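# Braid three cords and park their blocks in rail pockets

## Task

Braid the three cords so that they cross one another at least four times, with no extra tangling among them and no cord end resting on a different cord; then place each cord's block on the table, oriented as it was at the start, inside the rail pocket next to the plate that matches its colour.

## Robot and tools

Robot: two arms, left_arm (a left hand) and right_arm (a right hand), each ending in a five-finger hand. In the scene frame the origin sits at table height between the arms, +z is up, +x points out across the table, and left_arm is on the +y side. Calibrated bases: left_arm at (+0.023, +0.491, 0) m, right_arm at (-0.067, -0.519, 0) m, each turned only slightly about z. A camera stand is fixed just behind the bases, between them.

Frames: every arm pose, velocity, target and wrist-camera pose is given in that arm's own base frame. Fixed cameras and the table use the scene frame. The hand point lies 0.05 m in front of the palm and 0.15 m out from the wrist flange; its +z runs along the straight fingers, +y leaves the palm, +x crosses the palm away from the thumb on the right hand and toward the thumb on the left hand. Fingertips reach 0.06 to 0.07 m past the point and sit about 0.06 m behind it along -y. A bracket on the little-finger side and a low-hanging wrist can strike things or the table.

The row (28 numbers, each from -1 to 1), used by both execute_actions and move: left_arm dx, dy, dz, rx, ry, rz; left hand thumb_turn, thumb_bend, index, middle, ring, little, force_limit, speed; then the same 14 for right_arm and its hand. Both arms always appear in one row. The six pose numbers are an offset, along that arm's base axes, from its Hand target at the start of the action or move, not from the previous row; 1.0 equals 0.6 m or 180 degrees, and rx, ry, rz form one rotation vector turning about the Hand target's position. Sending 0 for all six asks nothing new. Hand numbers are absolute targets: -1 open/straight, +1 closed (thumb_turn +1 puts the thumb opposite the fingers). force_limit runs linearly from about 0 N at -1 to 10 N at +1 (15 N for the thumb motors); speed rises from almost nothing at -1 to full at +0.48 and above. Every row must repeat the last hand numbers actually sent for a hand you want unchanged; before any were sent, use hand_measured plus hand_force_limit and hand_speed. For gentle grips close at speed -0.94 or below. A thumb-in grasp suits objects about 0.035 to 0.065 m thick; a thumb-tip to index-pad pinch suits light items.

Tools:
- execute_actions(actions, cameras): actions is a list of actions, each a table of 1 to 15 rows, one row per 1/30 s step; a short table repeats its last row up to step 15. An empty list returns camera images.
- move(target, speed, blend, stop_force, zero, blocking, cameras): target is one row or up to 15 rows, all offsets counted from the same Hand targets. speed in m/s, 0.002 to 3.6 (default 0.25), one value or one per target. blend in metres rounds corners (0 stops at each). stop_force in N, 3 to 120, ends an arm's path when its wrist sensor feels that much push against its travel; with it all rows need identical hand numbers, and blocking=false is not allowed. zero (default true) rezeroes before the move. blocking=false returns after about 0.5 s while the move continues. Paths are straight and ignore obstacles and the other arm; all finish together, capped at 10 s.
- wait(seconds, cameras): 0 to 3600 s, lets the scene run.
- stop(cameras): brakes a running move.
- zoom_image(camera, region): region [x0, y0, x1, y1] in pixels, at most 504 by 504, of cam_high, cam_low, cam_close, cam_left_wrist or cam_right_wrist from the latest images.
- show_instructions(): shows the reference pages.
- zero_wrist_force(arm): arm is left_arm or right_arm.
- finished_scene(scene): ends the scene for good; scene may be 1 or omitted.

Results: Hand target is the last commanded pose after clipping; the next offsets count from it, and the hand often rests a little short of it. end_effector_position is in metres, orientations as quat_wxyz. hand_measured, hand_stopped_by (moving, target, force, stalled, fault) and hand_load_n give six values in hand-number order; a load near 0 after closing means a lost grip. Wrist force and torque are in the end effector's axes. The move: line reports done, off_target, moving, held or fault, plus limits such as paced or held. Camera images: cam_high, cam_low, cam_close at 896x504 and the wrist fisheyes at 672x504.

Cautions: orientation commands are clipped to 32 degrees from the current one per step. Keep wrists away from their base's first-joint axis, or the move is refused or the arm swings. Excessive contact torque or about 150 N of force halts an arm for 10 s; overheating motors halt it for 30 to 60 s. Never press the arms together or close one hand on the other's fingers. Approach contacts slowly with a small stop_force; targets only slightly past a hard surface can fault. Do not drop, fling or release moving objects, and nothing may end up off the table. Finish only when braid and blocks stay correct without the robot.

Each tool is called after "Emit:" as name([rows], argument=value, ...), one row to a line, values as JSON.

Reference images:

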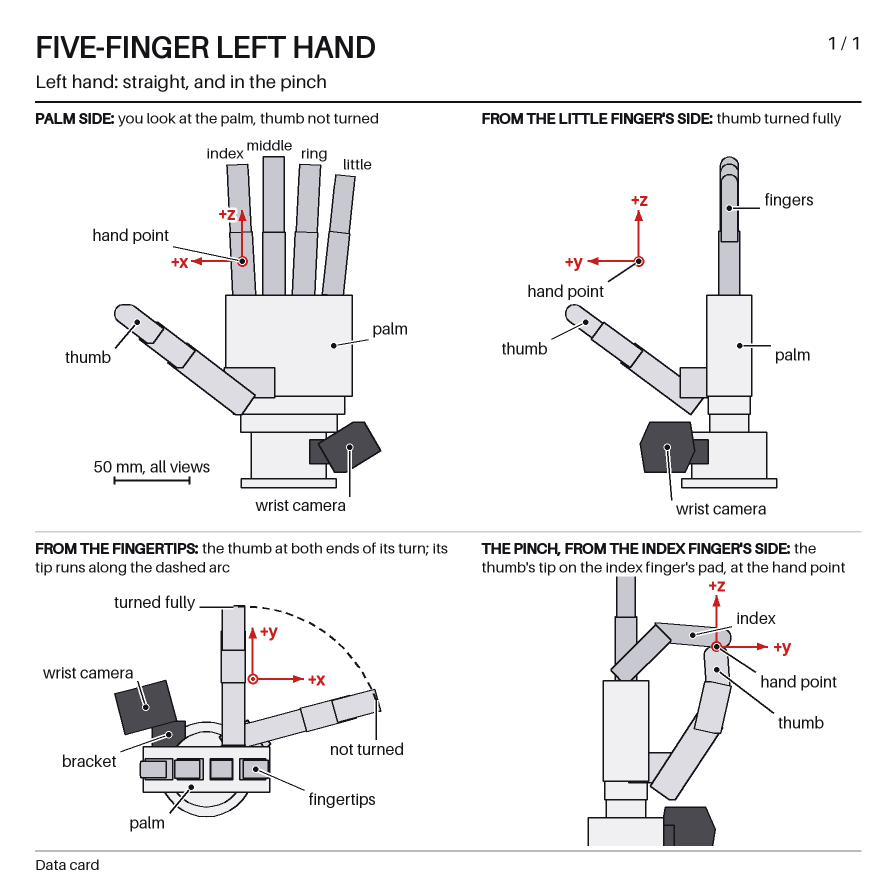

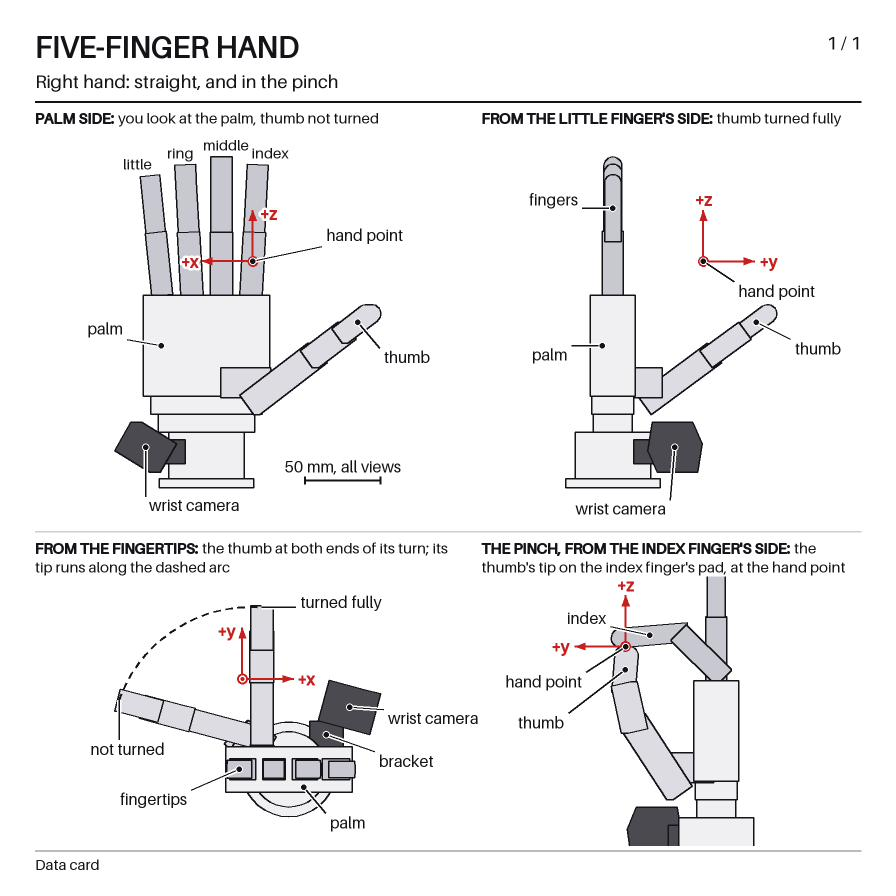

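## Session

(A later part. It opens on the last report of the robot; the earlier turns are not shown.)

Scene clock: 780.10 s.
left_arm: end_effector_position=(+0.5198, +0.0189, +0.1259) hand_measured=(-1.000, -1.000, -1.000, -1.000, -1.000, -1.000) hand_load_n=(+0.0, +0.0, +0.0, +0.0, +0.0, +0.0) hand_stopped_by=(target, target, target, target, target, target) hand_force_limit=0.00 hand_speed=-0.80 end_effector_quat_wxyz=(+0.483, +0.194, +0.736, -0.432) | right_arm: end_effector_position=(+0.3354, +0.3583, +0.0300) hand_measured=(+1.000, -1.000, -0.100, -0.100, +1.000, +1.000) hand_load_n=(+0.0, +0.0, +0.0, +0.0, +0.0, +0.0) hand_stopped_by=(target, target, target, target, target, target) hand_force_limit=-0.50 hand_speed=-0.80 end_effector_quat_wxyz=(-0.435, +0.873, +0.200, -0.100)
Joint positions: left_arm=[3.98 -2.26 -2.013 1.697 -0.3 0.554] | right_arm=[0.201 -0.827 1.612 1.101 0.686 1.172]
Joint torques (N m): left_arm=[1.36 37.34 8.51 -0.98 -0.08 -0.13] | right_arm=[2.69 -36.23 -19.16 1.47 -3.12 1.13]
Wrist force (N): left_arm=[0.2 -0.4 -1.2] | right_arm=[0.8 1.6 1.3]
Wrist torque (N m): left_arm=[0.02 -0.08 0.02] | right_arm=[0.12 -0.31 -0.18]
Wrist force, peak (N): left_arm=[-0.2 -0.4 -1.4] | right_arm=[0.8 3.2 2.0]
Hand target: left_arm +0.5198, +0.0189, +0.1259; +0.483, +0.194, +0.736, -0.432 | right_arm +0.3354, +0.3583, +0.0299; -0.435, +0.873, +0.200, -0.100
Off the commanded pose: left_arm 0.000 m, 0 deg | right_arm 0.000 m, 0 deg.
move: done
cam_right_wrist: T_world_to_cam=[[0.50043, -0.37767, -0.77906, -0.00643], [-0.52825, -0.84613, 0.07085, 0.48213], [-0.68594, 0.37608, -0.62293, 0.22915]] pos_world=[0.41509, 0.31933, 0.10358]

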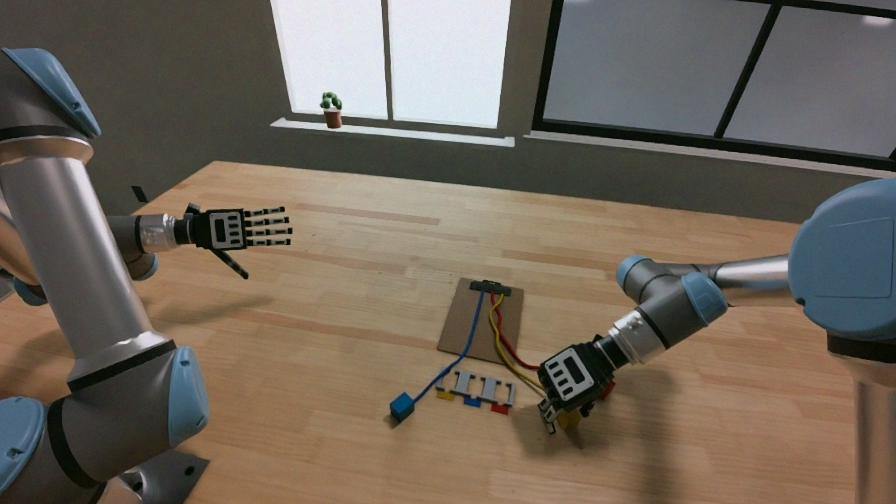

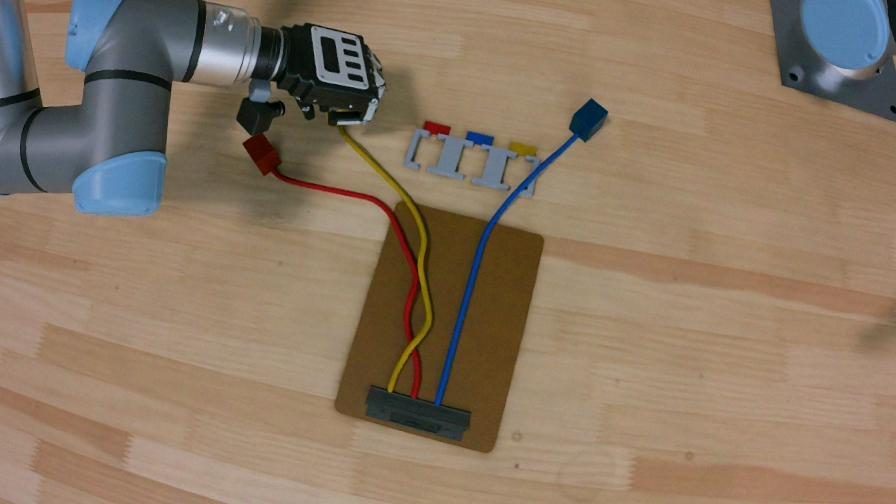

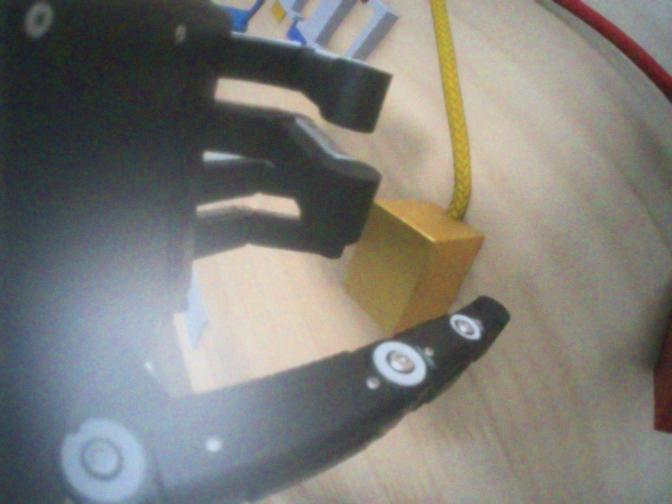

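Emit:
move(target=[0,0,0,0,0,0,-1,-1,-1,-1,-1,-1,0,-0.8,0,0,0,0,0,0,1,-0.68,0.5,0.5,1,1,-0.4,-0.9])

Emit:
move([
  [0,0,0,0,0,0,-1,-1,-1,-1,-1,-1,0,-0.8,0.01,0,0.0833,0,0,0,1,-0.68,0.5,0.5,1,1,-0.4,-0.9],
  [0,0,0,0,0,0,-1,-1,-1,-1,-1,-1,0,-0.8,-0.0,0.1,0.1417,0,0,-0.05,1,-0.68,0.5,0.5,1,1,-0.4,-0.9],
  [0,0,0,0,0,0,-1,-1,-1,-1,-1,-1,0,-0.8,-0.079,0.3162,0.08,0,0,-0.139,1,-0.68,0.5,0.5,1,1,-0.4,-0.9],
  [0,0,0,0,0,0,-1,-1,-1,-1,-1,-1,0,-0.8,-0.079,0.3162,0.003,0,0,-0.139,1,-0.68,0.5,0.5,1,1,-0.4,-0.9],
], speed=[0.08,0.15,0.15,0.05], blend=[0.02,0.02,0.005,0], cameras=["cam_low","cam_close","cam_right_wrist"])

Emit:
move(target=[0,0,0,0,0,0,-1,-1,-1,-1,-1,-1,0,-0.8,0,0,-0.0067,0,0,0,1,-0.68,0.5,0.5,1,1,-0.4,-0.9], speed=0.005, stop_force=3)

Scene clock: 803.53 s.
left_arm: end_effector_position=(+0.5198, +0.0189, +0.1259) hand_measured=(-1.000, -1.000, -1.000, -1.000, -1.000, -1.000) hand_load_n=(+0.0, +0.0, +0.0, +0.0, +0.0, +0.0) hand_stopped_by=(target, target, target, target, target, target) hand_force_limit=0.00 hand_speed=-0.80 end_effector_quat_wxyz=(+0.483, +0.194, +0.736, -0.432) | right_arm: end_effector_position=(+0.3354, +0.3583, +0.0299) hand_measured=(+1.000, -0.784, +0.420, +0.326, +1.000, +1.000) hand_load_n=(+0.0, +5.5, +3.0, +3.0, +0.0, +0.0) hand_stopped_by=(target, force, force, force, target, target) hand_force_limit=-0.40 hand_speed=-0.90 end_effector_quat_wxyz=(-0.435, +0.873, +0.200, -0.100)
Joint positions: left_arm=[3.98 -2.26 -2.013 1.697 -0.3 0.554] | right_arm=[0.201 -0.826 1.612 1.101 0.686 1.172]
Joint torques (N m): left_arm=[0.45 36.7 7.67 -0.98 0.03 -0.24] | right_arm=[8.4 -35.57 -16.88 1.22 -0.02 -1.46]
Wrist force (N): left_arm=[0.0 -0.5 -1.2] | right_arm=[0.7 -2.2 0.3]
Wrist torque (N m): left_arm=[0.00 -0.04 0.01] | right_arm=[-0.10 -0.28 -0.25]
Wrist force, peak (N): left_arm=[0.2 -0.6 -1.3] | right_arm=[1.5 -2.4 -0.2]
Hand target: left_arm +0.5198, +0.0189, +0.1259; +0.483, +0.194, +0.736, -0.432 | right_arm +0.3354, +0.3583, +0.0299; -0.435, +0.873, +0.200, -0.100
Off the commanded pose: left_arm 0.000 m, 0 deg | right_arm 0.000 m, 0 deg.
move: done

Scene clock: 806.87 s.
left_arm: end_effector_position=(+0.5198, +0.0189, +0.1259) hand_measured=(-1.000, -1.000, -1.000, -1.000, -1.000, -1.000) hand_load_n=(+0.0, +0.0, +0.0, +0.0, +0.0, +0.0) hand_stopped_by=(target, target, target, target, target, target) hand_force_limit=0.00 hand_speed=-0.80 end_effector_quat_wxyz=(+0.483, +0.194, +0.736, -0.432) | right_arm: end_effector_position=(+0.2880, +0.5480, +0.0316) hand_measured=(+1.000, -0.784, +0.420, +0.326, +1.000, +1.000) hand_load_n=(+0.0, +6.0, +3.0, +2.5, +0.0, +0.0) hand_stopped_by=(target, force, force, force, target, target) hand_force_limit=-0.40 hand_speed=-0.90 end_effector_quat_wxyz=(-0.446, +0.895, +0.006, -0.003)
Joint positions: left_arm=[3.98 -2.26 -2.013 1.697 -0.3 0.554] | right_arm=[0.607 -0.969 1.574 0.329 0.848 2.413]
Joint torques (N m): left_arm=[1.23 37.71 7.01 -1.13 -0.43 -0.17] | right_arm=[9.35 -48.06 -23.15 2.36 0.84 1.54]
Wrist force (N): left_arm=[0.2 -0.6 -1.1] | right_arm=[0.4 2.6 1.6]
Wrist torque (N m): left_arm=[-0.03 -0.07 0.03] | right_arm=[0.18 -0.25 -0.15]
Wrist force, peak (N): left_arm=[0.1 -0.4 -1.4] | right_arm=[0.7 3.1 2.3]
Hand target: left_arm +0.5198, +0.0189, +0.1259; +0.483, +0.194, +0.736, -0.432 | right_arm +0.2880, +0.5480, +0.0317; -0.446, +0.895, +0.006, -0.003
Off the commanded pose: left_arm 0.000 m, 0 deg | right_arm 0.000 m, 0 deg.
move: done
cam_right_wrist: T_world_to_cam=[[0.29379, -0.55397, -0.77897, 0.24632], [-0.83648, -0.54339, 0.07095, 0.54036], [-0.46259, 0.63075, -0.62303, -0.07762]] pos_world=[0.34373, 0.47904, 0.10518]

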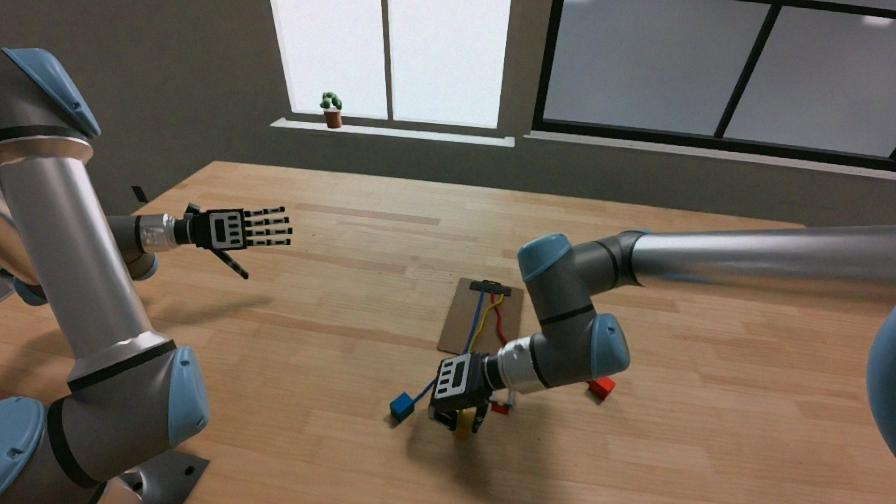

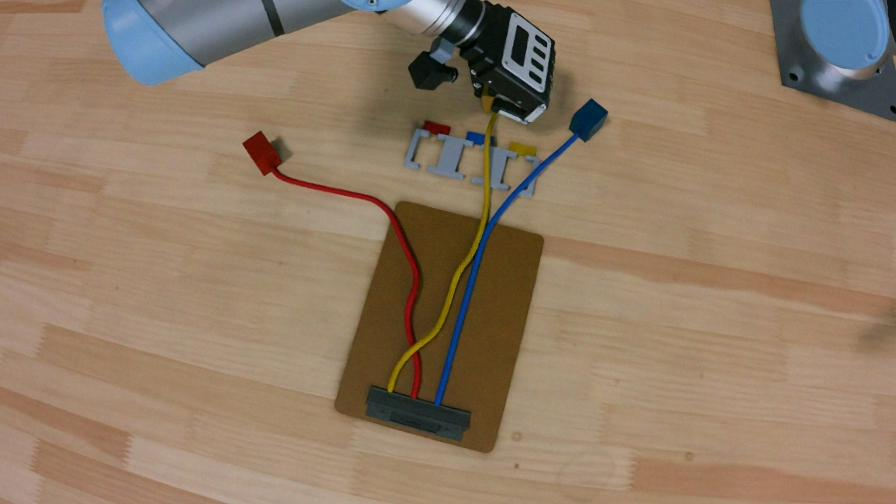

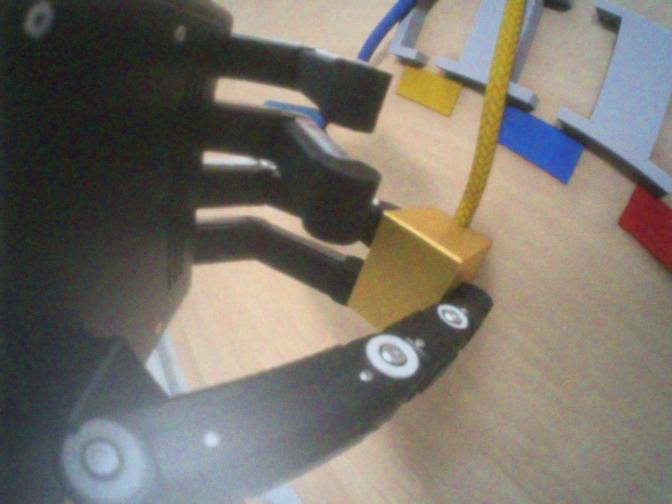

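Scene clock: 808.20 s.
left_arm: end_effector_position=(+0.5198, +0.0189, +0.1259) hand_measured=(-1.000, -1.000, -1.000, -1.000, -1.000, -1.000) hand_load_n=(+0.0, +0.0, +0.0, +0.0, -0.5, +0.0) hand_stopped_by=(target, target, target, target, target, target) hand_force_limit=0.00 hand_speed=-0.80 end_effector_quat_wxyz=(+0.483, +0.194, +0.736, -0.432) | right_arm: end_effector_position=(+0.2881, +0.5481, +0.0303) hand_measured=(+1.000, -0.784, +0.420, +0.326, +1.000, +1.000) hand_load_n=(+0.0, +6.0, +2.5, +2.5, +0.0, +0.0) hand_stopped_by=(target, force, force, force, target, target) hand_force_limit=-0.40 hand_speed=-0.90 end_effector_quat_wxyz=(-0.446, +0.895, +0.006, -0.003)
Joint positions: left_arm=[3.98 -2.26 -2.013 1.697 -0.3 0.554] | right_arm=[0.607 -0.967 1.574 0.326 0.848 2.413]
Joint torques (N m): left_arm=[-0.29 36.79 8.31 -0.97 0 -0.35] | right_arm=[7.93 -46.87 -22.95 2.17 0.74 1.2]
Wrist force (N): left_arm=[-0.2 -0.5 -1.3] | right_arm=[0.6 1.0 1.2]
Wrist torque (N m): left_arm=[0.00 -0.03 0.01] | right_arm=[0.09 -0.27 -0.17]
Wrist force, peak (N): left_arm=[-0.2 -0.5 -1.3] | right_arm=[0.1 -3.9 -0.3]
Hand target: left_arm +0.5198, +0.0189, +0.1259; +0.483, +0.194, +0.736, -0.432 | right_arm +0.2881, +0.5481, +0.0303; -0.446, +0.895, +0.006, -0.003 (not the last commanded pose)
Off the commanded pose: left_arm 0.000 m, 0 deg | right_arm 0.003 m, 0 deg.
move: contact (right_arm)

Emit:
move(target=[0,0,0,0,0,0,-1,-1,-1,-1,-1,-1,0,-0.8,0,0,0,0,0,0,1,-1,-0.1,-0.1,1,1,-0.5,-0.8])

Emit:
move([
  [0,0,0,0,0,0,-1,-1,-1,-1,-1,-1,0,-0.8,0,0,0.1333,0,0,0,1,-1,-0.1,-0.1,1,1,-0.5,-0.8],
  [0,0,0,0,0,0,-1,-1,-1,-1,-1,-1,0,-0.8,0.1925,-0.4357,0.11,0,0,0.2558,1,-1,-0.1,-0.1,1,1,-0.5,-0.8],
  [0,0,0,0,0,0,-1,-1,-1,-1,-1,-1,0,-0.8,0.1925,-0.4357,-0.0005,0,0,0.2558,1,-1,-0.1,-0.1,1,1,-0.5,-0.8],
], speed=[0.12,0.25,0.1], blend=[0.02,0.005,0])

Emit:
move(target=[0,0,0,0,0,0,-1,-1,-1,-1,-1,-1,0,-0.8,0,0,0,0,0,0,1,-0.68,0.5,0.5,1,1,-0.4,-0.9], cameras=["cam_low","cam_close","cam_right_wrist"])

Scene clock: 836.87 s.
left_arm: end_effector_position=(+0.5198, +0.0189, +0.1259) hand_measured=(-1.000, -1.000, -1.000, -1.000, -1.000, -1.000) hand_load_n=(+0.0, +0.0, +0.0, +0.0, -0.5, +0.0) hand_stopped_by=(target, target, target, target, target, target) hand_force_limit=0.00 hand_speed=-0.80 end_effector_quat_wxyz=(+0.483, +0.194, +0.736, -0.432) | right_arm: end_effector_position=(+0.2881, +0.5481, +0.0303) hand_measured=(+1.000, -1.000, -0.100, -0.100, +1.000, +1.000) hand_load_n=(+0.0, +0.0, -0.5, +0.0, +0.0, +0.0) hand_stopped_by=(target, target, target, target, target, target) hand_force_limit=-0.50 hand_speed=-0.80 end_effector_quat_wxyz=(-0.446, +0.895, +0.006, -0.003)
Joint positions: left_arm=[3.98 -2.26 -2.013 1.697 -0.3 0.554] | right_arm=[0.607 -0.967 1.574 0.326 0.848 2.413]
Joint torques (N m): left_arm=[-0.37 37.36 7.44 -0.97 -0.08 -0.3] | right_arm=[2.34 -45.96 -23.06 0.37 0.7 0.42]
Wrist force (N): left_arm=[-0.1 -0.2 -1.0] | right_arm=[0.7 1.9 1.1]
Wrist torque (N m): left_arm=[0.03 -0.03 0.00] | right_arm=[0.15 -0.27 -0.16]
Wrist force, peak (N): left_arm=[0.1 -0.8 -1.3] | right_arm=[0.8 2.1 1.3]
Hand target: left_arm +0.5198, +0.0189, +0.1259; +0.483, +0.194, +0.736, -0.432 | right_arm +0.2881, +0.5481, +0.0303; -0.446, +0.895, +0.006, -0.003
Off the commanded pose: left_arm 0.000 m, 0 deg | right_arm 0.000 m, 0 deg.
move: done

Scene clock: 840.23 s.
left_arm: end_effector_position=(+0.5198, +0.0189, +0.1259) hand_measured=(-1.000, -1.000, -1.000, -1.000, -1.000, -1.000) hand_load_n=(+0.0, +0.0, +0.0, +0.0, +0.0, +0.0) hand_stopped_by=(target, target, target, target, target, target) hand_force_limit=0.00 hand_speed=-0.80 end_effector_quat_wxyz=(+0.483, +0.194, +0.736, -0.432) | right_arm: end_effector_position=(+0.4035, +0.2866, +0.0301) hand_measured=(+1.000, -1.000, -0.100, -0.100, +1.000, +1.000) hand_load_n=(+0.0, +0.0, +0.0, +0.0, +0.0, +0.0) hand_stopped_by=(target, target, target, target, target, target) hand_force_limit=-0.50 hand_speed=-0.80 end_effector_quat_wxyz=(-0.409, +0.821, +0.355, -0.177)
Joint positions: left_arm=[3.98 -2.26 -2.013 1.697 -0.3 0.554] | right_arm=[0.115 -0.645 1.349 1.574 0.915 0.619]
Joint torques (N m): left_arm=[0.73 37.87 7.04 -0.85 -0.16 -0.21] | right_arm=[-5.9 -44.69 -20.34 2.1 0.29 -0.56]
Wrist force (N): left_arm=[-0.1 -0.5 -1.2] | right_arm=[0.9 1.9 1.1]
Wrist torque (N m): left_arm=[0.00 -0.04 0.00] | right_arm=[0.16 -0.28 -0.11]
Wrist force, peak (N): left_arm=[0.2 -0.9 -1.2] | right_arm=[0.6 3.0 1.8]
Hand target: left_arm +0.5198, +0.0189, +0.1259; +0.483, +0.194, +0.736, -0.432 | right_arm +0.4036, +0.2866, +0.0300; -0.409, +0.821, +0.355, -0.177
Off the commanded pose: left_arm 0.000 m, 0 deg | right_arm 0.000 m, 0 deg.
move: done

Scene clock: 842.43 s.
left_arm: end_effector_position=(+0.5198, +0.0189, +0.1259) hand_measured=(-1.000, -1.000, -1.000, -1.000, -1.000, -1.000) hand_load_n=(+0.0, +0.0, +0.0, +0.0, +0.0, +0.0) hand_stopped_by=(target, target, target, target, target, target) hand_force_limit=0.00 hand_speed=-0.80 end_effector_quat_wxyz=(+0.483, +0.194, +0.736, -0.432) | right_arm: end_effector_position=(+0.4036, +0.2866, +0.0300) hand_measured=(+1.000, -0.784, +0.438, +0.318, +1.000, +1.000) hand_load_n=(+0.0, +7.0, +3.5, +0.5, +0.0, +0.0) hand_stopped_by=(target, force, force, force, target, target) hand_force_limit=-0.40 hand_speed=-0.90 end_effector_quat_wxyz=(-0.409, +0.821, +0.355, -0.177)
Joint positions: left_arm=[3.98 -2.26 -2.013 1.697 -0.3 0.554] | right_arm=[0.115 -0.644 1.348 1.574 0.915 0.619]
Joint torques (N m): left_arm=[-0.21 37.18 8.74 -0.89 -0.13 -0.29] | right_arm=[-6.83 -42.27 -18.62 1.43 -2.05 1.31]
Wrist force (N): left_arm=[0.0 -0.6 -0.9] | right_arm=[0.0 0.9 -0.2]
Wrist torque (N m): left_arm=[-0.04 -0.04 0.02] | right_arm=[0.06 -0.19 -0.11]
Wrist force, peak (N): left_arm=[0.2 -0.8 -1.2] | right_arm=[1.8 -2.6 -0.7]
Hand target: left_arm +0.5198, +0.0189, +0.1259; +0.483, +0.194, +0.736, -0.432 | right_arm +0.4036, +0.2866, +0.0300; -0.409, +0.821, +0.355, -0.177
Off the commanded pose: left_arm 0.000 m, 0 deg | right_arm 0.000 m, 0 deg.
move: done
cam_right_wrist: T_world_to_cam=[[0.60282, -0.17283, -0.77893, -0.16765], [-0.1895, -0.97934, 0.07064, 0.35901], [-0.77505, 0.10502, -0.62312, 0.4165]] pos_world=[0.4919, 0.27888, 0.10358]

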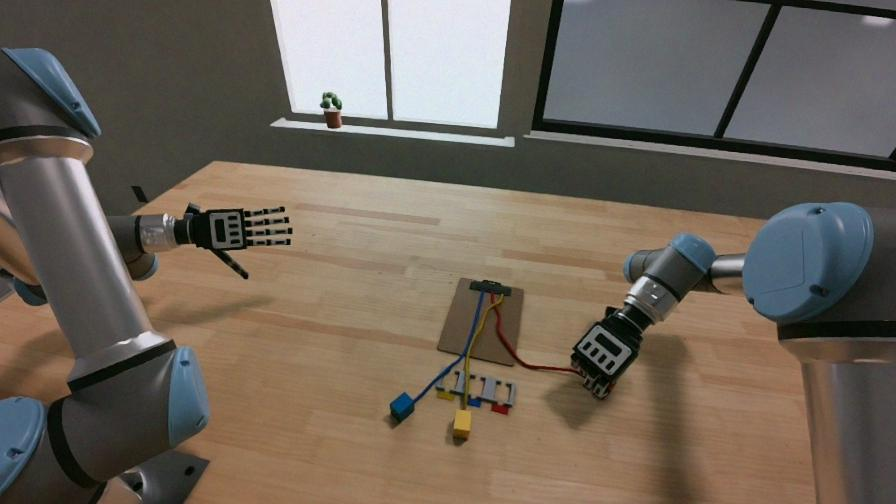

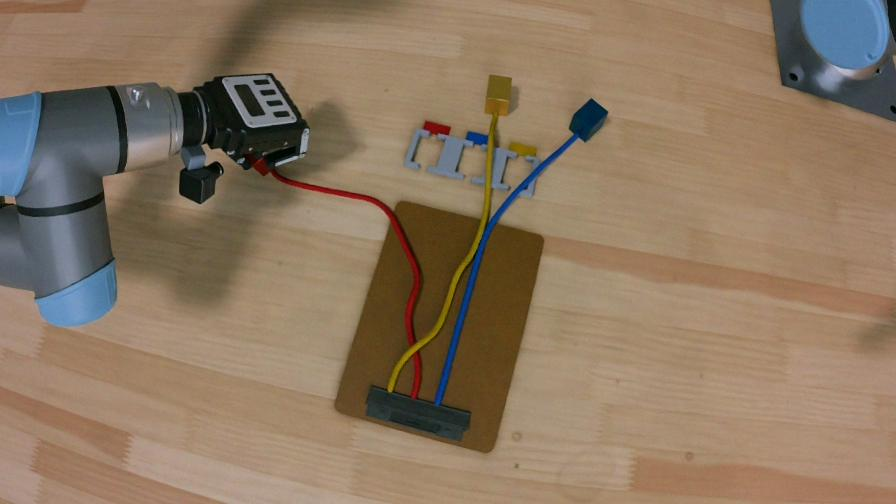

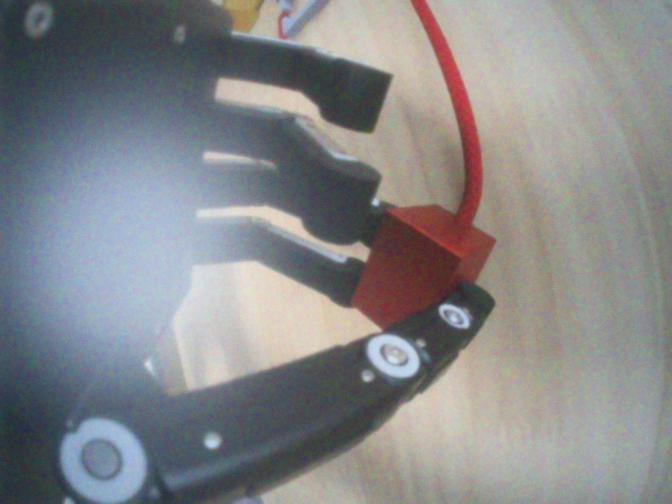

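Emit:
move(target=[0,0,0,0,0,0,-1,-1,-1,-1,-1,-1,0,-0.8,0,0,0,0,0,0,1,-0.68,0.5,0.54,1,1,-0.4,-0.9])

Emit:
move([
  [0,0,0,0,0,0,-1,-1,-1,-1,-1,-1,0,-0.8,0,0,0.0833,0,0,0,1,-0.68,0.5,0.54,1,1,-0.4,-0.9],
  [0,0,0,0,0,0,-1,-1,-1,-1,-1,-1,0,-0.8,-0.06,0.1,0.1417,0,0,-0.08,1,-0.68,0.5,0.54,1,1,-0.4,-0.9],
  [0,0,0,0,0,0,-1,-1,-1,-1,-1,-1,0,-0.8,-0.18,0.314,0.08,0,0,-0.2058,1,-0.68,0.5,0.54,1,1,-0.4,-0.9],
  [0,0,0,0,0,0,-1,-1,-1,-1,-1,-1,0,-0.8,-0.1838,0.314,0.003,0,0,-0.2058,1,-0.68,0.5,0.54,1,1,-0.4,-0.9],
], speed=[0.08,0.15,0.15,0.05], blend=[0.02,0.02,0.005,0], cameras=["cam_low","cam_close","cam_right_wrist"])

Emit:
move(target=[0,0,0,0,0,0,-1,-1,-1,-1,-1,-1,0,-0.8,0,0,-0.0067,0,0,0,1,-0.68,0.5,0.54,1,1,-0.4,-0.9], speed=0.005, stop_force=3)

Scene clock: 861.37 s.
left_arm: end_effector_position=(+0.5198, +0.0189, +0.1259) hand_measured=(-1.000, -1.000, -1.000, -1.000, -1.000, -1.000) hand_load_n=(+0.0, +0.0, +0.0, +0.0, +0.5, +0.0) hand_stopped_by=(target, target, target, target, target, target) hand_force_limit=0.00 hand_speed=-0.80 end_effector_quat_wxyz=(+0.483, +0.194, +0.736, -0.432) | right_arm: end_effector_position=(+0.4036, +0.2866, +0.0300) hand_measured=(+1.000, -0.784, +0.438, +0.344, +1.000, +1.000) hand_load_n=(+0.0, +7.5, +3.0, +3.5, +0.0, +0.0) hand_stopped_by=(target, force, force, force, target, target) hand_force_limit=-0.40 hand_speed=-0.90 end_effector_quat_wxyz=(-0.409, +0.821, +0.355, -0.177)
Joint positions: left_arm=[3.98 -2.26 -2.013 1.697 -0.3 0.554] | right_arm=[0.115 -0.644 1.348 1.574 0.915 0.619]
Joint torques (N m): left_arm=[0.78 37.12 8.06 -0.92 -0.21 -0.38] | right_arm=[-6.73 -43.52 -8.88 1.97 0.74 1.17]
Wrist force (N): left_arm=[0.2 -0.5 -1.2] | right_arm=[1.1 1.0 0.4]
Wrist torque (N m): left_arm=[-0.01 -0.08 0.02] | right_arm=[0.07 -0.26 -0.15]
Wrist force, peak (N): left_arm=[0.2 -0.7 -1.4] | right_arm=[1.3 1.2 0.6]
Hand target: left_arm +0.5198, +0.0189, +0.1259; +0.483, +0.194, +0.736, -0.432 | right_arm +0.4036, +0.2866, +0.0300; -0.409, +0.821, +0.355, -0.177
Off the commanded pose: left_arm 0.000 m, 0 deg | right_arm 0.000 m, 0 deg.
move: done

Scene clock: 865.37 s.
left_arm: end_effector_position=(+0.5198, +0.0189, +0.1259) hand_measured=(-1.000, -1.000, -1.000, -1.000, -1.000, -1.000) hand_load_n=(+0.0, +0.0, +0.0, +0.0, +0.0, +0.0) hand_stopped_by=(target, target, target, target, target, target) hand_force_limit=0.00 hand_speed=-0.80 end_effector_quat_wxyz=(+0.483, +0.194, +0.736, -0.432) | right_arm: end_effector_position=(+0.2932, +0.4750, +0.0317) hand_measured=(+1.000, -0.784, +0.438, +0.344, +1.000, +1.000) hand_load_n=(+0.0, +7.5, +3.0, +3.5, +0.0, +0.0) hand_stopped_by=(target, force, force, force, target, target) hand_force_limit=-0.40 hand_speed=-0.90 end_effector_quat_wxyz=(-0.444, +0.892, +0.076, -0.038)
Joint positions: left_arm=[3.98 -2.26 -2.013 1.697 -0.3 0.554] | right_arm=[0.453 -0.961 1.638 0.54 0.697 2.02]
Joint torques (N m): left_arm=[0.55 37.18 8.01 -0.98 -0.43 -0.24] | right_arm=[7.53 -45.45 -21.64 2.86 0.29 1.23]
Wrist force (N): left_arm=[-0.2 -0.3 -1.1] | right_arm=[0.5 2.5 1.6]
Wrist torque (N m): left_arm=[0.01 -0.02 -0.01] | right_arm=[0.18 -0.28 -0.21]
Wrist force, peak (N): left_arm=[-0.1 -0.3 -1.5] | right_arm=[0.7 3.1 2.3]
Hand target: left_arm +0.5198, +0.0189, +0.1259; +0.483, +0.194, +0.736, -0.432 | right_arm +0.2933, +0.4750, +0.0318; -0.444, +0.892, +0.076, -0.038
Off the commanded pose: left_arm 0.000 m, 0 deg | right_arm 0.000 m, 0 deg.
move: done
cam_right_wrist: T_world_to_cam=[[0.37684, -0.5012, -0.77897, 0.15501], [-0.74119, -0.66753, 0.07093, 0.53612], [-0.55554, 0.55064, -0.62304, 0.0362]] pos_world=[0.35906, 0.41564, 0.10528]

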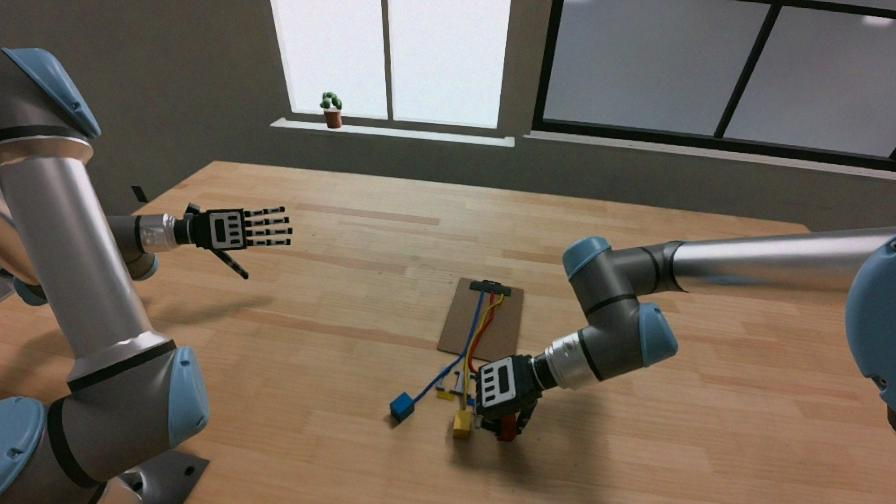

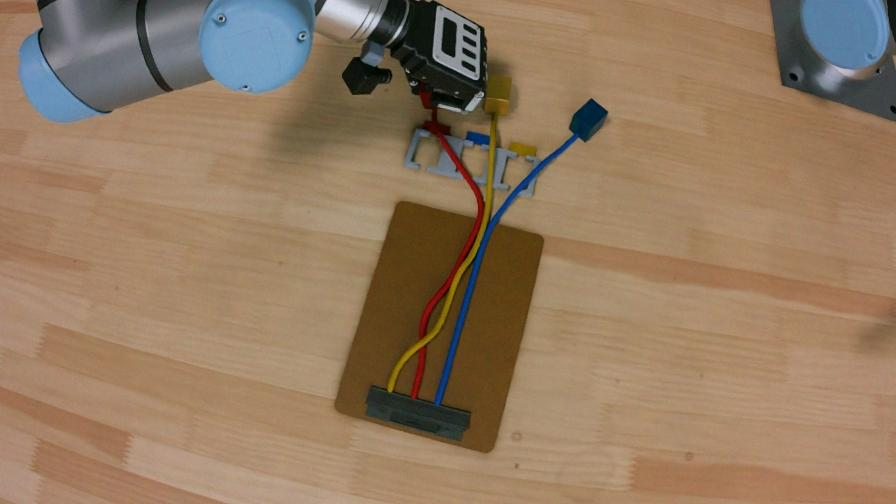

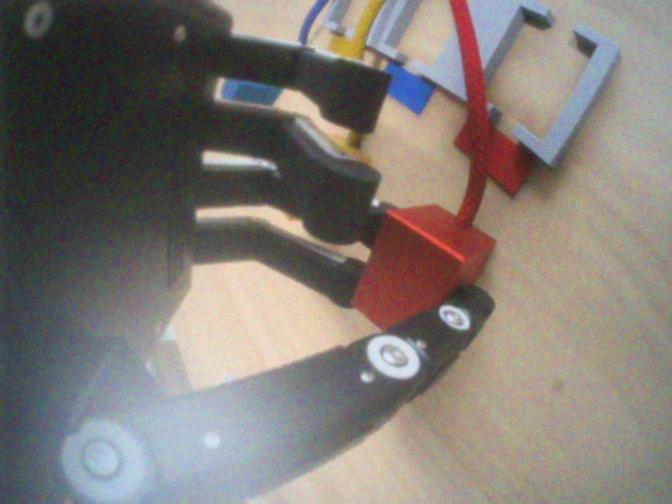

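Scene clock: 866.73 s.
left_arm: end_effector_position=(+0.5198, +0.0189, +0.1259) hand_measured=(-1.000, -1.000, -1.000, -1.000, -1.000, -1.000) hand_load_n=(+0.0, +0.0, +0.0, +0.0, -0.5, +0.0) hand_stopped_by=(target, target, target, target, target, target) hand_force_limit=0.00 hand_speed=-0.80 end_effector_quat_wxyz=(+0.483, +0.194, +0.736, -0.432) | right_arm: end_effector_position=(+0.2933, +0.4751, +0.0301) hand_measured=(+1.000, -0.784, +0.438, +0.344, +1.000, +1.000) hand_load_n=(+0.0, +7.5, +2.5, +3.5, +0.0, +0.0) hand_stopped_by=(target, force, force, force, target, target) hand_force_limit=-0.40 hand_speed=-0.90 end_effector_quat_wxyz=(-0.444, +0.892, +0.076, -0.038)
Joint positions: left_arm=[3.98 -2.26 -2.013 1.697 -0.3 0.554] | right_arm=[0.453 -0.958 1.639 0.536 0.697 2.02]
Joint torques (N m): left_arm=[0.43 36.44 7.17 -0.91 -0.33 -0.18] | right_arm=[6 -45.66 -20.96 2.95 0 0.23]
Wrist force (N): left_arm=[-0.2 -0.2 -1.3] | right_arm=[1.1 -0.3 0.5]
Wrist torque (N m): left_arm=[0.05 -0.02 -0.01] | right_arm=[0.03 -0.29 -0.24]
Wrist force, peak (N): left_arm=[0.2 -0.5 -1.3] | right_arm=[1.1 -4.6 -1.4]
Hand target: left_arm +0.5198, +0.0189, +0.1259; +0.483, +0.194, +0.736, -0.432 | right_arm +0.2933, +0.4751, +0.0301; -0.444, +0.892, +0.076, -0.038 (not the last commanded pose)
Off the commanded pose: left_arm 0.000 m, 0 deg | right_arm 0.002 m, 0 deg.
move: contact (right_arm)

Emit:
zoom_image(camera="cam_close", region=[370, 110, 560, 410])

Emit:
move(target=[0,0,0,0,0,0,-1,-1,-1,-1,-1,-1,0,-0.8,0,0,0,0,0,0,1,-1,-0.1,-0.1,1,1,-0.5,-0.8])

Emit:
move(target=[0,0,0,0,0,0,-1,-1,-1,-1,-1,-1,0,-0.8,0,0,0.1333,0,0,0,1,-1,-0.1,-0.1,1,1,-0.5,-0.8], speed=0.15, cameras=["cam_low","cam_close","cam_right_wrist"])

Emit:
zoom_image(camera="cam_close", region=[370, 110, 560, 410])

Scaled by 1.680 from the camera's image (finer frame: 1280x720).
This view is cut from an older image: the scene may have changed since it was taken.

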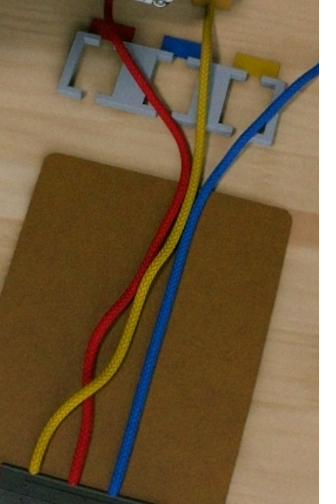

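Scene clock: 878.07 s.
left_arm: end_effector_position=(+0.5198, +0.0189, +0.1259) hand_measured=(-1.000, -1.000, -1.000, -1.000, -1.000, -1.000) hand_load_n=(+0.0, +0.0, +0.0, +0.0, +0.0, +0.0) hand_stopped_by=(target, target, target, target, target, target) hand_force_limit=0.00 hand_speed=-0.80 end_effector_quat_wxyz=(+0.483, +0.194, +0.736, -0.432) | right_arm: end_effector_position=(+0.2933, +0.4751, +0.0302) hand_measured=(+1.000, -1.000, -0.100, -0.100, +1.000, +1.000) hand_load_n=(+0.0, +0.0, +0.0, +0.0, +0.0, +0.0) hand_stopped_by=(target, target, target, target, target, target) hand_force_limit=-0.50 hand_speed=-0.80 end_effector_quat_wxyz=(-0.444, +0.892, +0.076, -0.038)
Joint positions: left_arm=[3.98 -2.26 -2.013 1.697 -0.3 0.554] | right_arm=[0.453 -0.958 1.639 0.536 0.697 2.02]
Joint torques (N m): left_arm=[0.54 36.46 7.81 -0.8 -0.38 -0.2] | right_arm=[5.57 -43.58 -20.41 2.58 0.02 0.26]
Wrist force (N): left_arm=[0.3 -0.5 -1.2] | right_arm=[0.6 2.0 1.1]
Wrist torque (N m): left_arm=[-0.01 -0.09 0.03] | right_arm=[0.17 -0.27 -0.21]
Wrist force, peak (N): left_arm=[0.0 -0.5 -1.5] | right_arm=[0.9 2.2 1.2]
Hand target: left_arm +0.5198, +0.0189, +0.1259; +0.483, +0.194, +0.736, -0.432 | right_arm +0.2933, +0.4751, +0.0301; -0.444, +0.892, +0.076, -0.038
Off the commanded pose: left_arm 0.000 m, 0 deg | right_arm 0.000 m, 0 deg.
move: done

Scene clock: 879.03 s.
left_arm: end_effector_position=(+0.5198, +0.0189, +0.1259) hand_measured=(-1.000, -1.000, -1.000, -1.000, -1.000, -1.000) hand_load_n=(+0.0, +0.0, +0.0, +0.0, +0.0, +0.0) hand_stopped_by=(target, target, target, target, target, target) hand_force_limit=0.00 hand_speed=-0.80 end_effector_quat_wxyz=(+0.483, +0.194, +0.736, -0.432) | right_arm: end_effector_position=(+0.2933, +0.4751, +0.1100) hand_measured=(+1.000, -1.000, -0.100, -0.100, +1.000, +1.000) hand_load_n=(+0.0, +0.0, +0.0, +0.0, +0.0, +0.0) hand_stopped_by=(target, target, target, target, target, target) hand_force_limit=-0.50 hand_speed=-0.80 end_effector_quat_wxyz=(-0.444, +0.892, +0.076, -0.038) end_effector_velocity=(-0.001, +0.000, +0.001) end_effector_angular_velocity=(-0.001, +0.003, +0.001)
Joint positions: left_arm=[3.98 -2.26 -2.013 1.697 -0.3 0.554] | right_arm=[0.453 -1.064 1.571 0.709 0.697 2.02]
Joint velocities: left_arm=[within noise] | right_arm=[0 -0.001 0 0.005 -0.001 -0.001]
Joint torques (N m): left_arm=[0.33 36.34 8.59 -0.93 -0.35 -0.2] | right_arm=[-8.35 -44.4 -16.27 2.97 0.12 -0.87]
Wrist force (N): left_arm=[0.1 -0.2 -1.0] | right_arm=[0.8 2.0 1.0]
Wrist torque (N m): left_arm=[0.02 -0.04 0.01] | right_arm=[0.18 -0.31 -0.09]
Wrist force, peak (N): left_arm=[0.1 -0.8 -1.3] | right_arm=[0.7 3.5 1.9]
Hand target: left_arm +0.5198, +0.0189, +0.1259; +0.483, +0.194, +0.736, -0.432 | right_arm +0.2933, +0.4751, +0.1101; -0.444, +0.892, +0.076, -0.038
Off the commanded pose: left_arm 0.000 m, 0 deg | right_arm 0.000 m, 0 deg.
move: done
cam_right_wrist: T_world_to_cam=[[0.37719, -0.50099, -0.77893, 0.21575], [-0.74117, -0.66761, 0.07048, 0.53075], [-0.55533, 0.55074, -0.62313, 0.08494]] pos_world=[0.35916, 0.41564, 0.18358]

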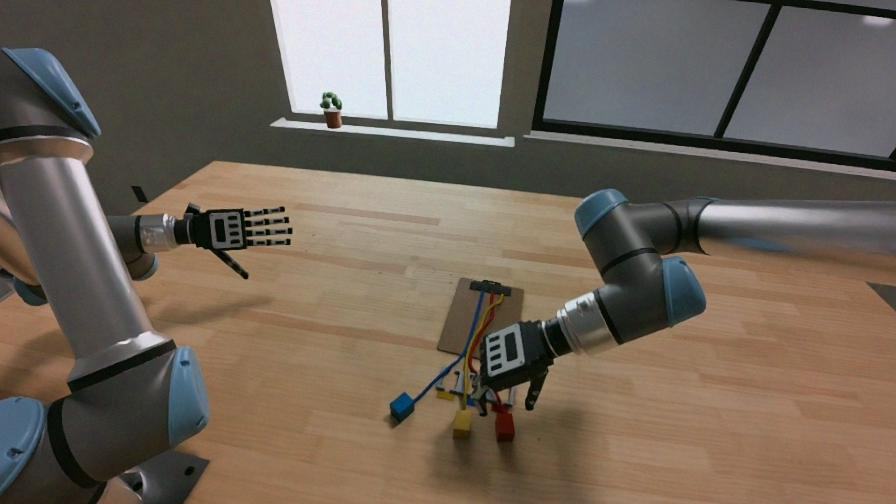

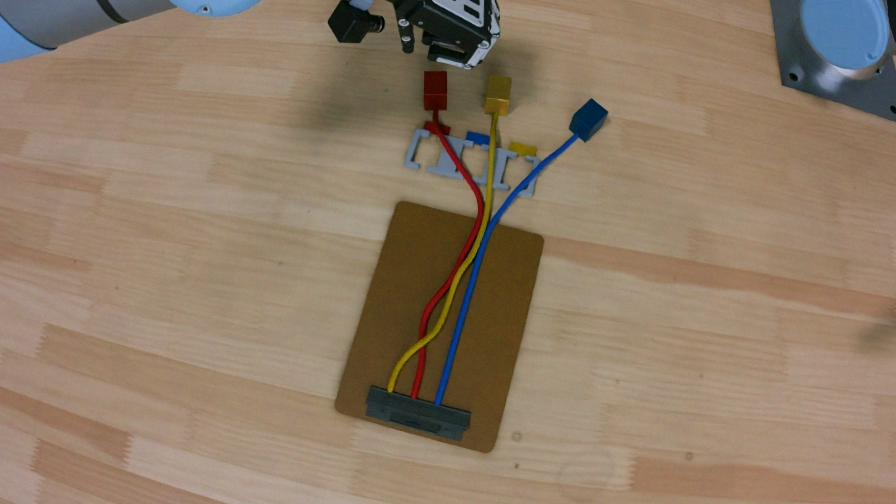

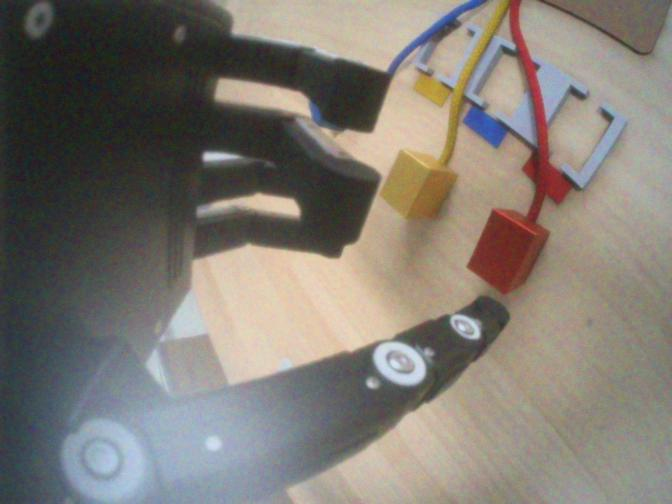

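Scaled by 1.680 from the camera's image (finer frame: 1280x720).

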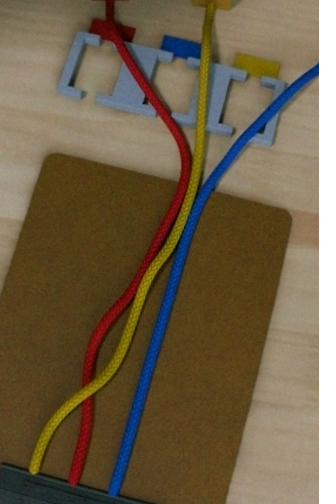

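Emit:
move([
  [0,0,0,0,0,0,-1,-1,-1,-1,-1,-1,0,-0.8,-0.0087,0.1217,0,0,0,-0.05,1,-1,-0.1,-0.1,1,1,-0.5,-0.8],
  [0,0,0,0,0,0,-1,-1,-1,-1,-1,-1,0,-0.8,-0.0087,0.1217,-0.1333,0,0,-0.05,1,-1,-0.1,-0.1,1,1,-0.5,-0.8],
], speed=[0.2,0.1], blend=[0.003,0])

Emit:
move(target=[0,0,0,0,0,0,-1,-1,-1,-1,-1,-1,0,-0.8,0,0,0,0,0,0,1,-0.68,0.5,0.54,1,1,-0.4,-0.9], cameras=["cam_right_wrist"])

Scene clock: 899.57 s.
left_arm: end_effector_position=(+0.5198, +0.0189, +0.1259) hand_measured=(-1.000, -1.000, -1.000, -1.000, -1.000, -1.000) hand_load_n=(+0.0, +0.0, +0.0, +0.0, +0.0, +0.0) hand_stopped_by=(target, target, target, target, target, target) hand_force_limit=0.00 hand_speed=-0.80 end_effector_quat_wxyz=(+0.483, +0.194, +0.736, -0.432) | right_arm: end_effector_position=(+0.2880, +0.5480, +0.0302) hand_measured=(+1.000, -1.000, -0.100, -0.100, +1.000, +1.000) hand_load_n=(+0.0, +0.0, +0.0, +0.0, +0.0, +0.0) hand_stopped_by=(target, target, target, target, target, target) hand_force_limit=-0.50 hand_speed=-0.80 end_effector_quat_wxyz=(-0.446, +0.895, +0.006, -0.003)
Joint positions: left_arm=[3.98 -2.26 -2.013 1.697 -0.3 0.554] | right_arm=[0.607 -0.967 1.575 0.325 0.848 2.413]
Joint torques (N m): left_arm=[0.06 36.17 7.93 -0.81 -0.49 -0.21] | right_arm=[8.94 -36.17 -21.22 0.15 0.83 1.47]
Wrist force (N): left_arm=[-0.2 -0.4 -1.0] | right_arm=[0.7 1.9 1.3]
Wrist torque (N m): left_arm=[0.00 -0.01 -0.01] | right_arm=[0.13 -0.27 -0.20]
Wrist force, peak (N): left_arm=[-0.2 -0.6 -1.5] | right_arm=[0.5 2.9 1.8]
Hand target: left_arm +0.5198, +0.0189, +0.1259; +0.483, +0.194, +0.736, -0.432 | right_arm +0.2881, +0.5481, +0.0301; -0.446, +0.895, +0.006, -0.003
Off the commanded pose: left_arm 0.000 m, 0 deg | right_arm 0.000 m, 0 deg.
move: done

Scene clock: 901.77 s.
left_arm: end_effector_position=(+0.5198, +0.0189, +0.1259) hand_measured=(-1.000, -1.000, -1.000, -1.000, -1.000, -1.000) hand_load_n=(+0.0, +0.0, +0.0, +0.0, +0.0, +0.0) hand_stopped_by=(target, target, target, target, target, target) hand_force_limit=0.00 hand_speed=-0.80 end_effector_quat_wxyz=(+0.483, +0.194, +0.736, -0.432) | right_arm: end_effector_position=(+0.2881, +0.5481, +0.0302) hand_measured=(+1.000, -0.784, +0.438, +0.318, +1.000, +1.000) hand_load_n=(+0.0, +7.0, +3.5, +0.5, +0.0, +0.0) hand_stopped_by=(target, force, force, force, target, target) hand_force_limit=-0.40 hand_speed=-0.90 end_effector_quat_wxyz=(-0.446, +0.895, +0.006, -0.003)
Joint positions: left_arm=[3.98 -2.26 -2.013 1.697 -0.3 0.554] | right_arm=[0.607 -0.967 1.574 0.325 0.848 2.413]
Joint torques (N m): left_arm=[0.66 37.14 7.82 -0.81 -0.27 -0.28] | right_arm=[4.87 -34.66 -17.94 0.34 0.49 1.52]
Wrist force (N): left_arm=[0.0 -0.4 -1.3] | right_arm=[-0.3 1.4 -0.2]
Wrist torque (N m): left_arm=[0.01 -0.06 0.01] | right_arm=[0.11 -0.18 -0.19]
Wrist force, peak (N): left_arm=[-0.2 -0.5 -1.5] | right_arm=[1.1 -3.0 -1.2]
Hand target: left_arm +0.5198, +0.0189, +0.1259; +0.483, +0.194, +0.736, -0.432 | right_arm +0.2881, +0.5481, +0.0301; -0.446, +0.895, +0.006, -0.003
Off the commanded pose: left_arm 0.000 m, 0 deg | right_arm 0.000 m, 0 deg.
move: done
cam_right_wrist: T_world_to_cam=[[0.29409, -0.55385, -0.77895, 0.24509], [-0.83649, -0.54341, 0.07057, 0.54066], [-0.46237, 0.63083, -0.62311, -0.07861]] pos_world=[0.34383, 0.47914, 0.10378]

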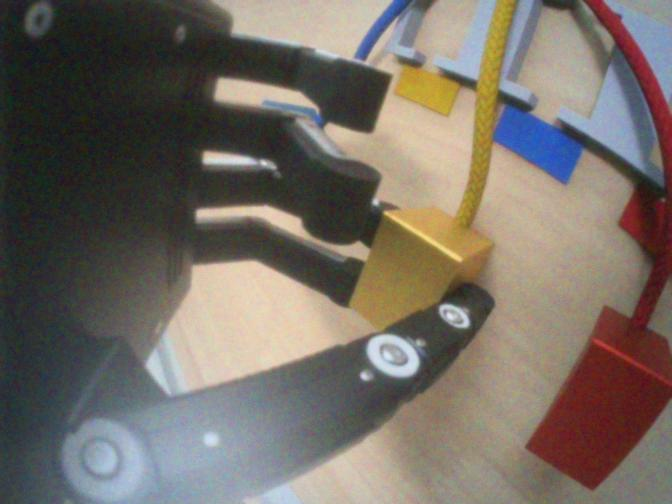

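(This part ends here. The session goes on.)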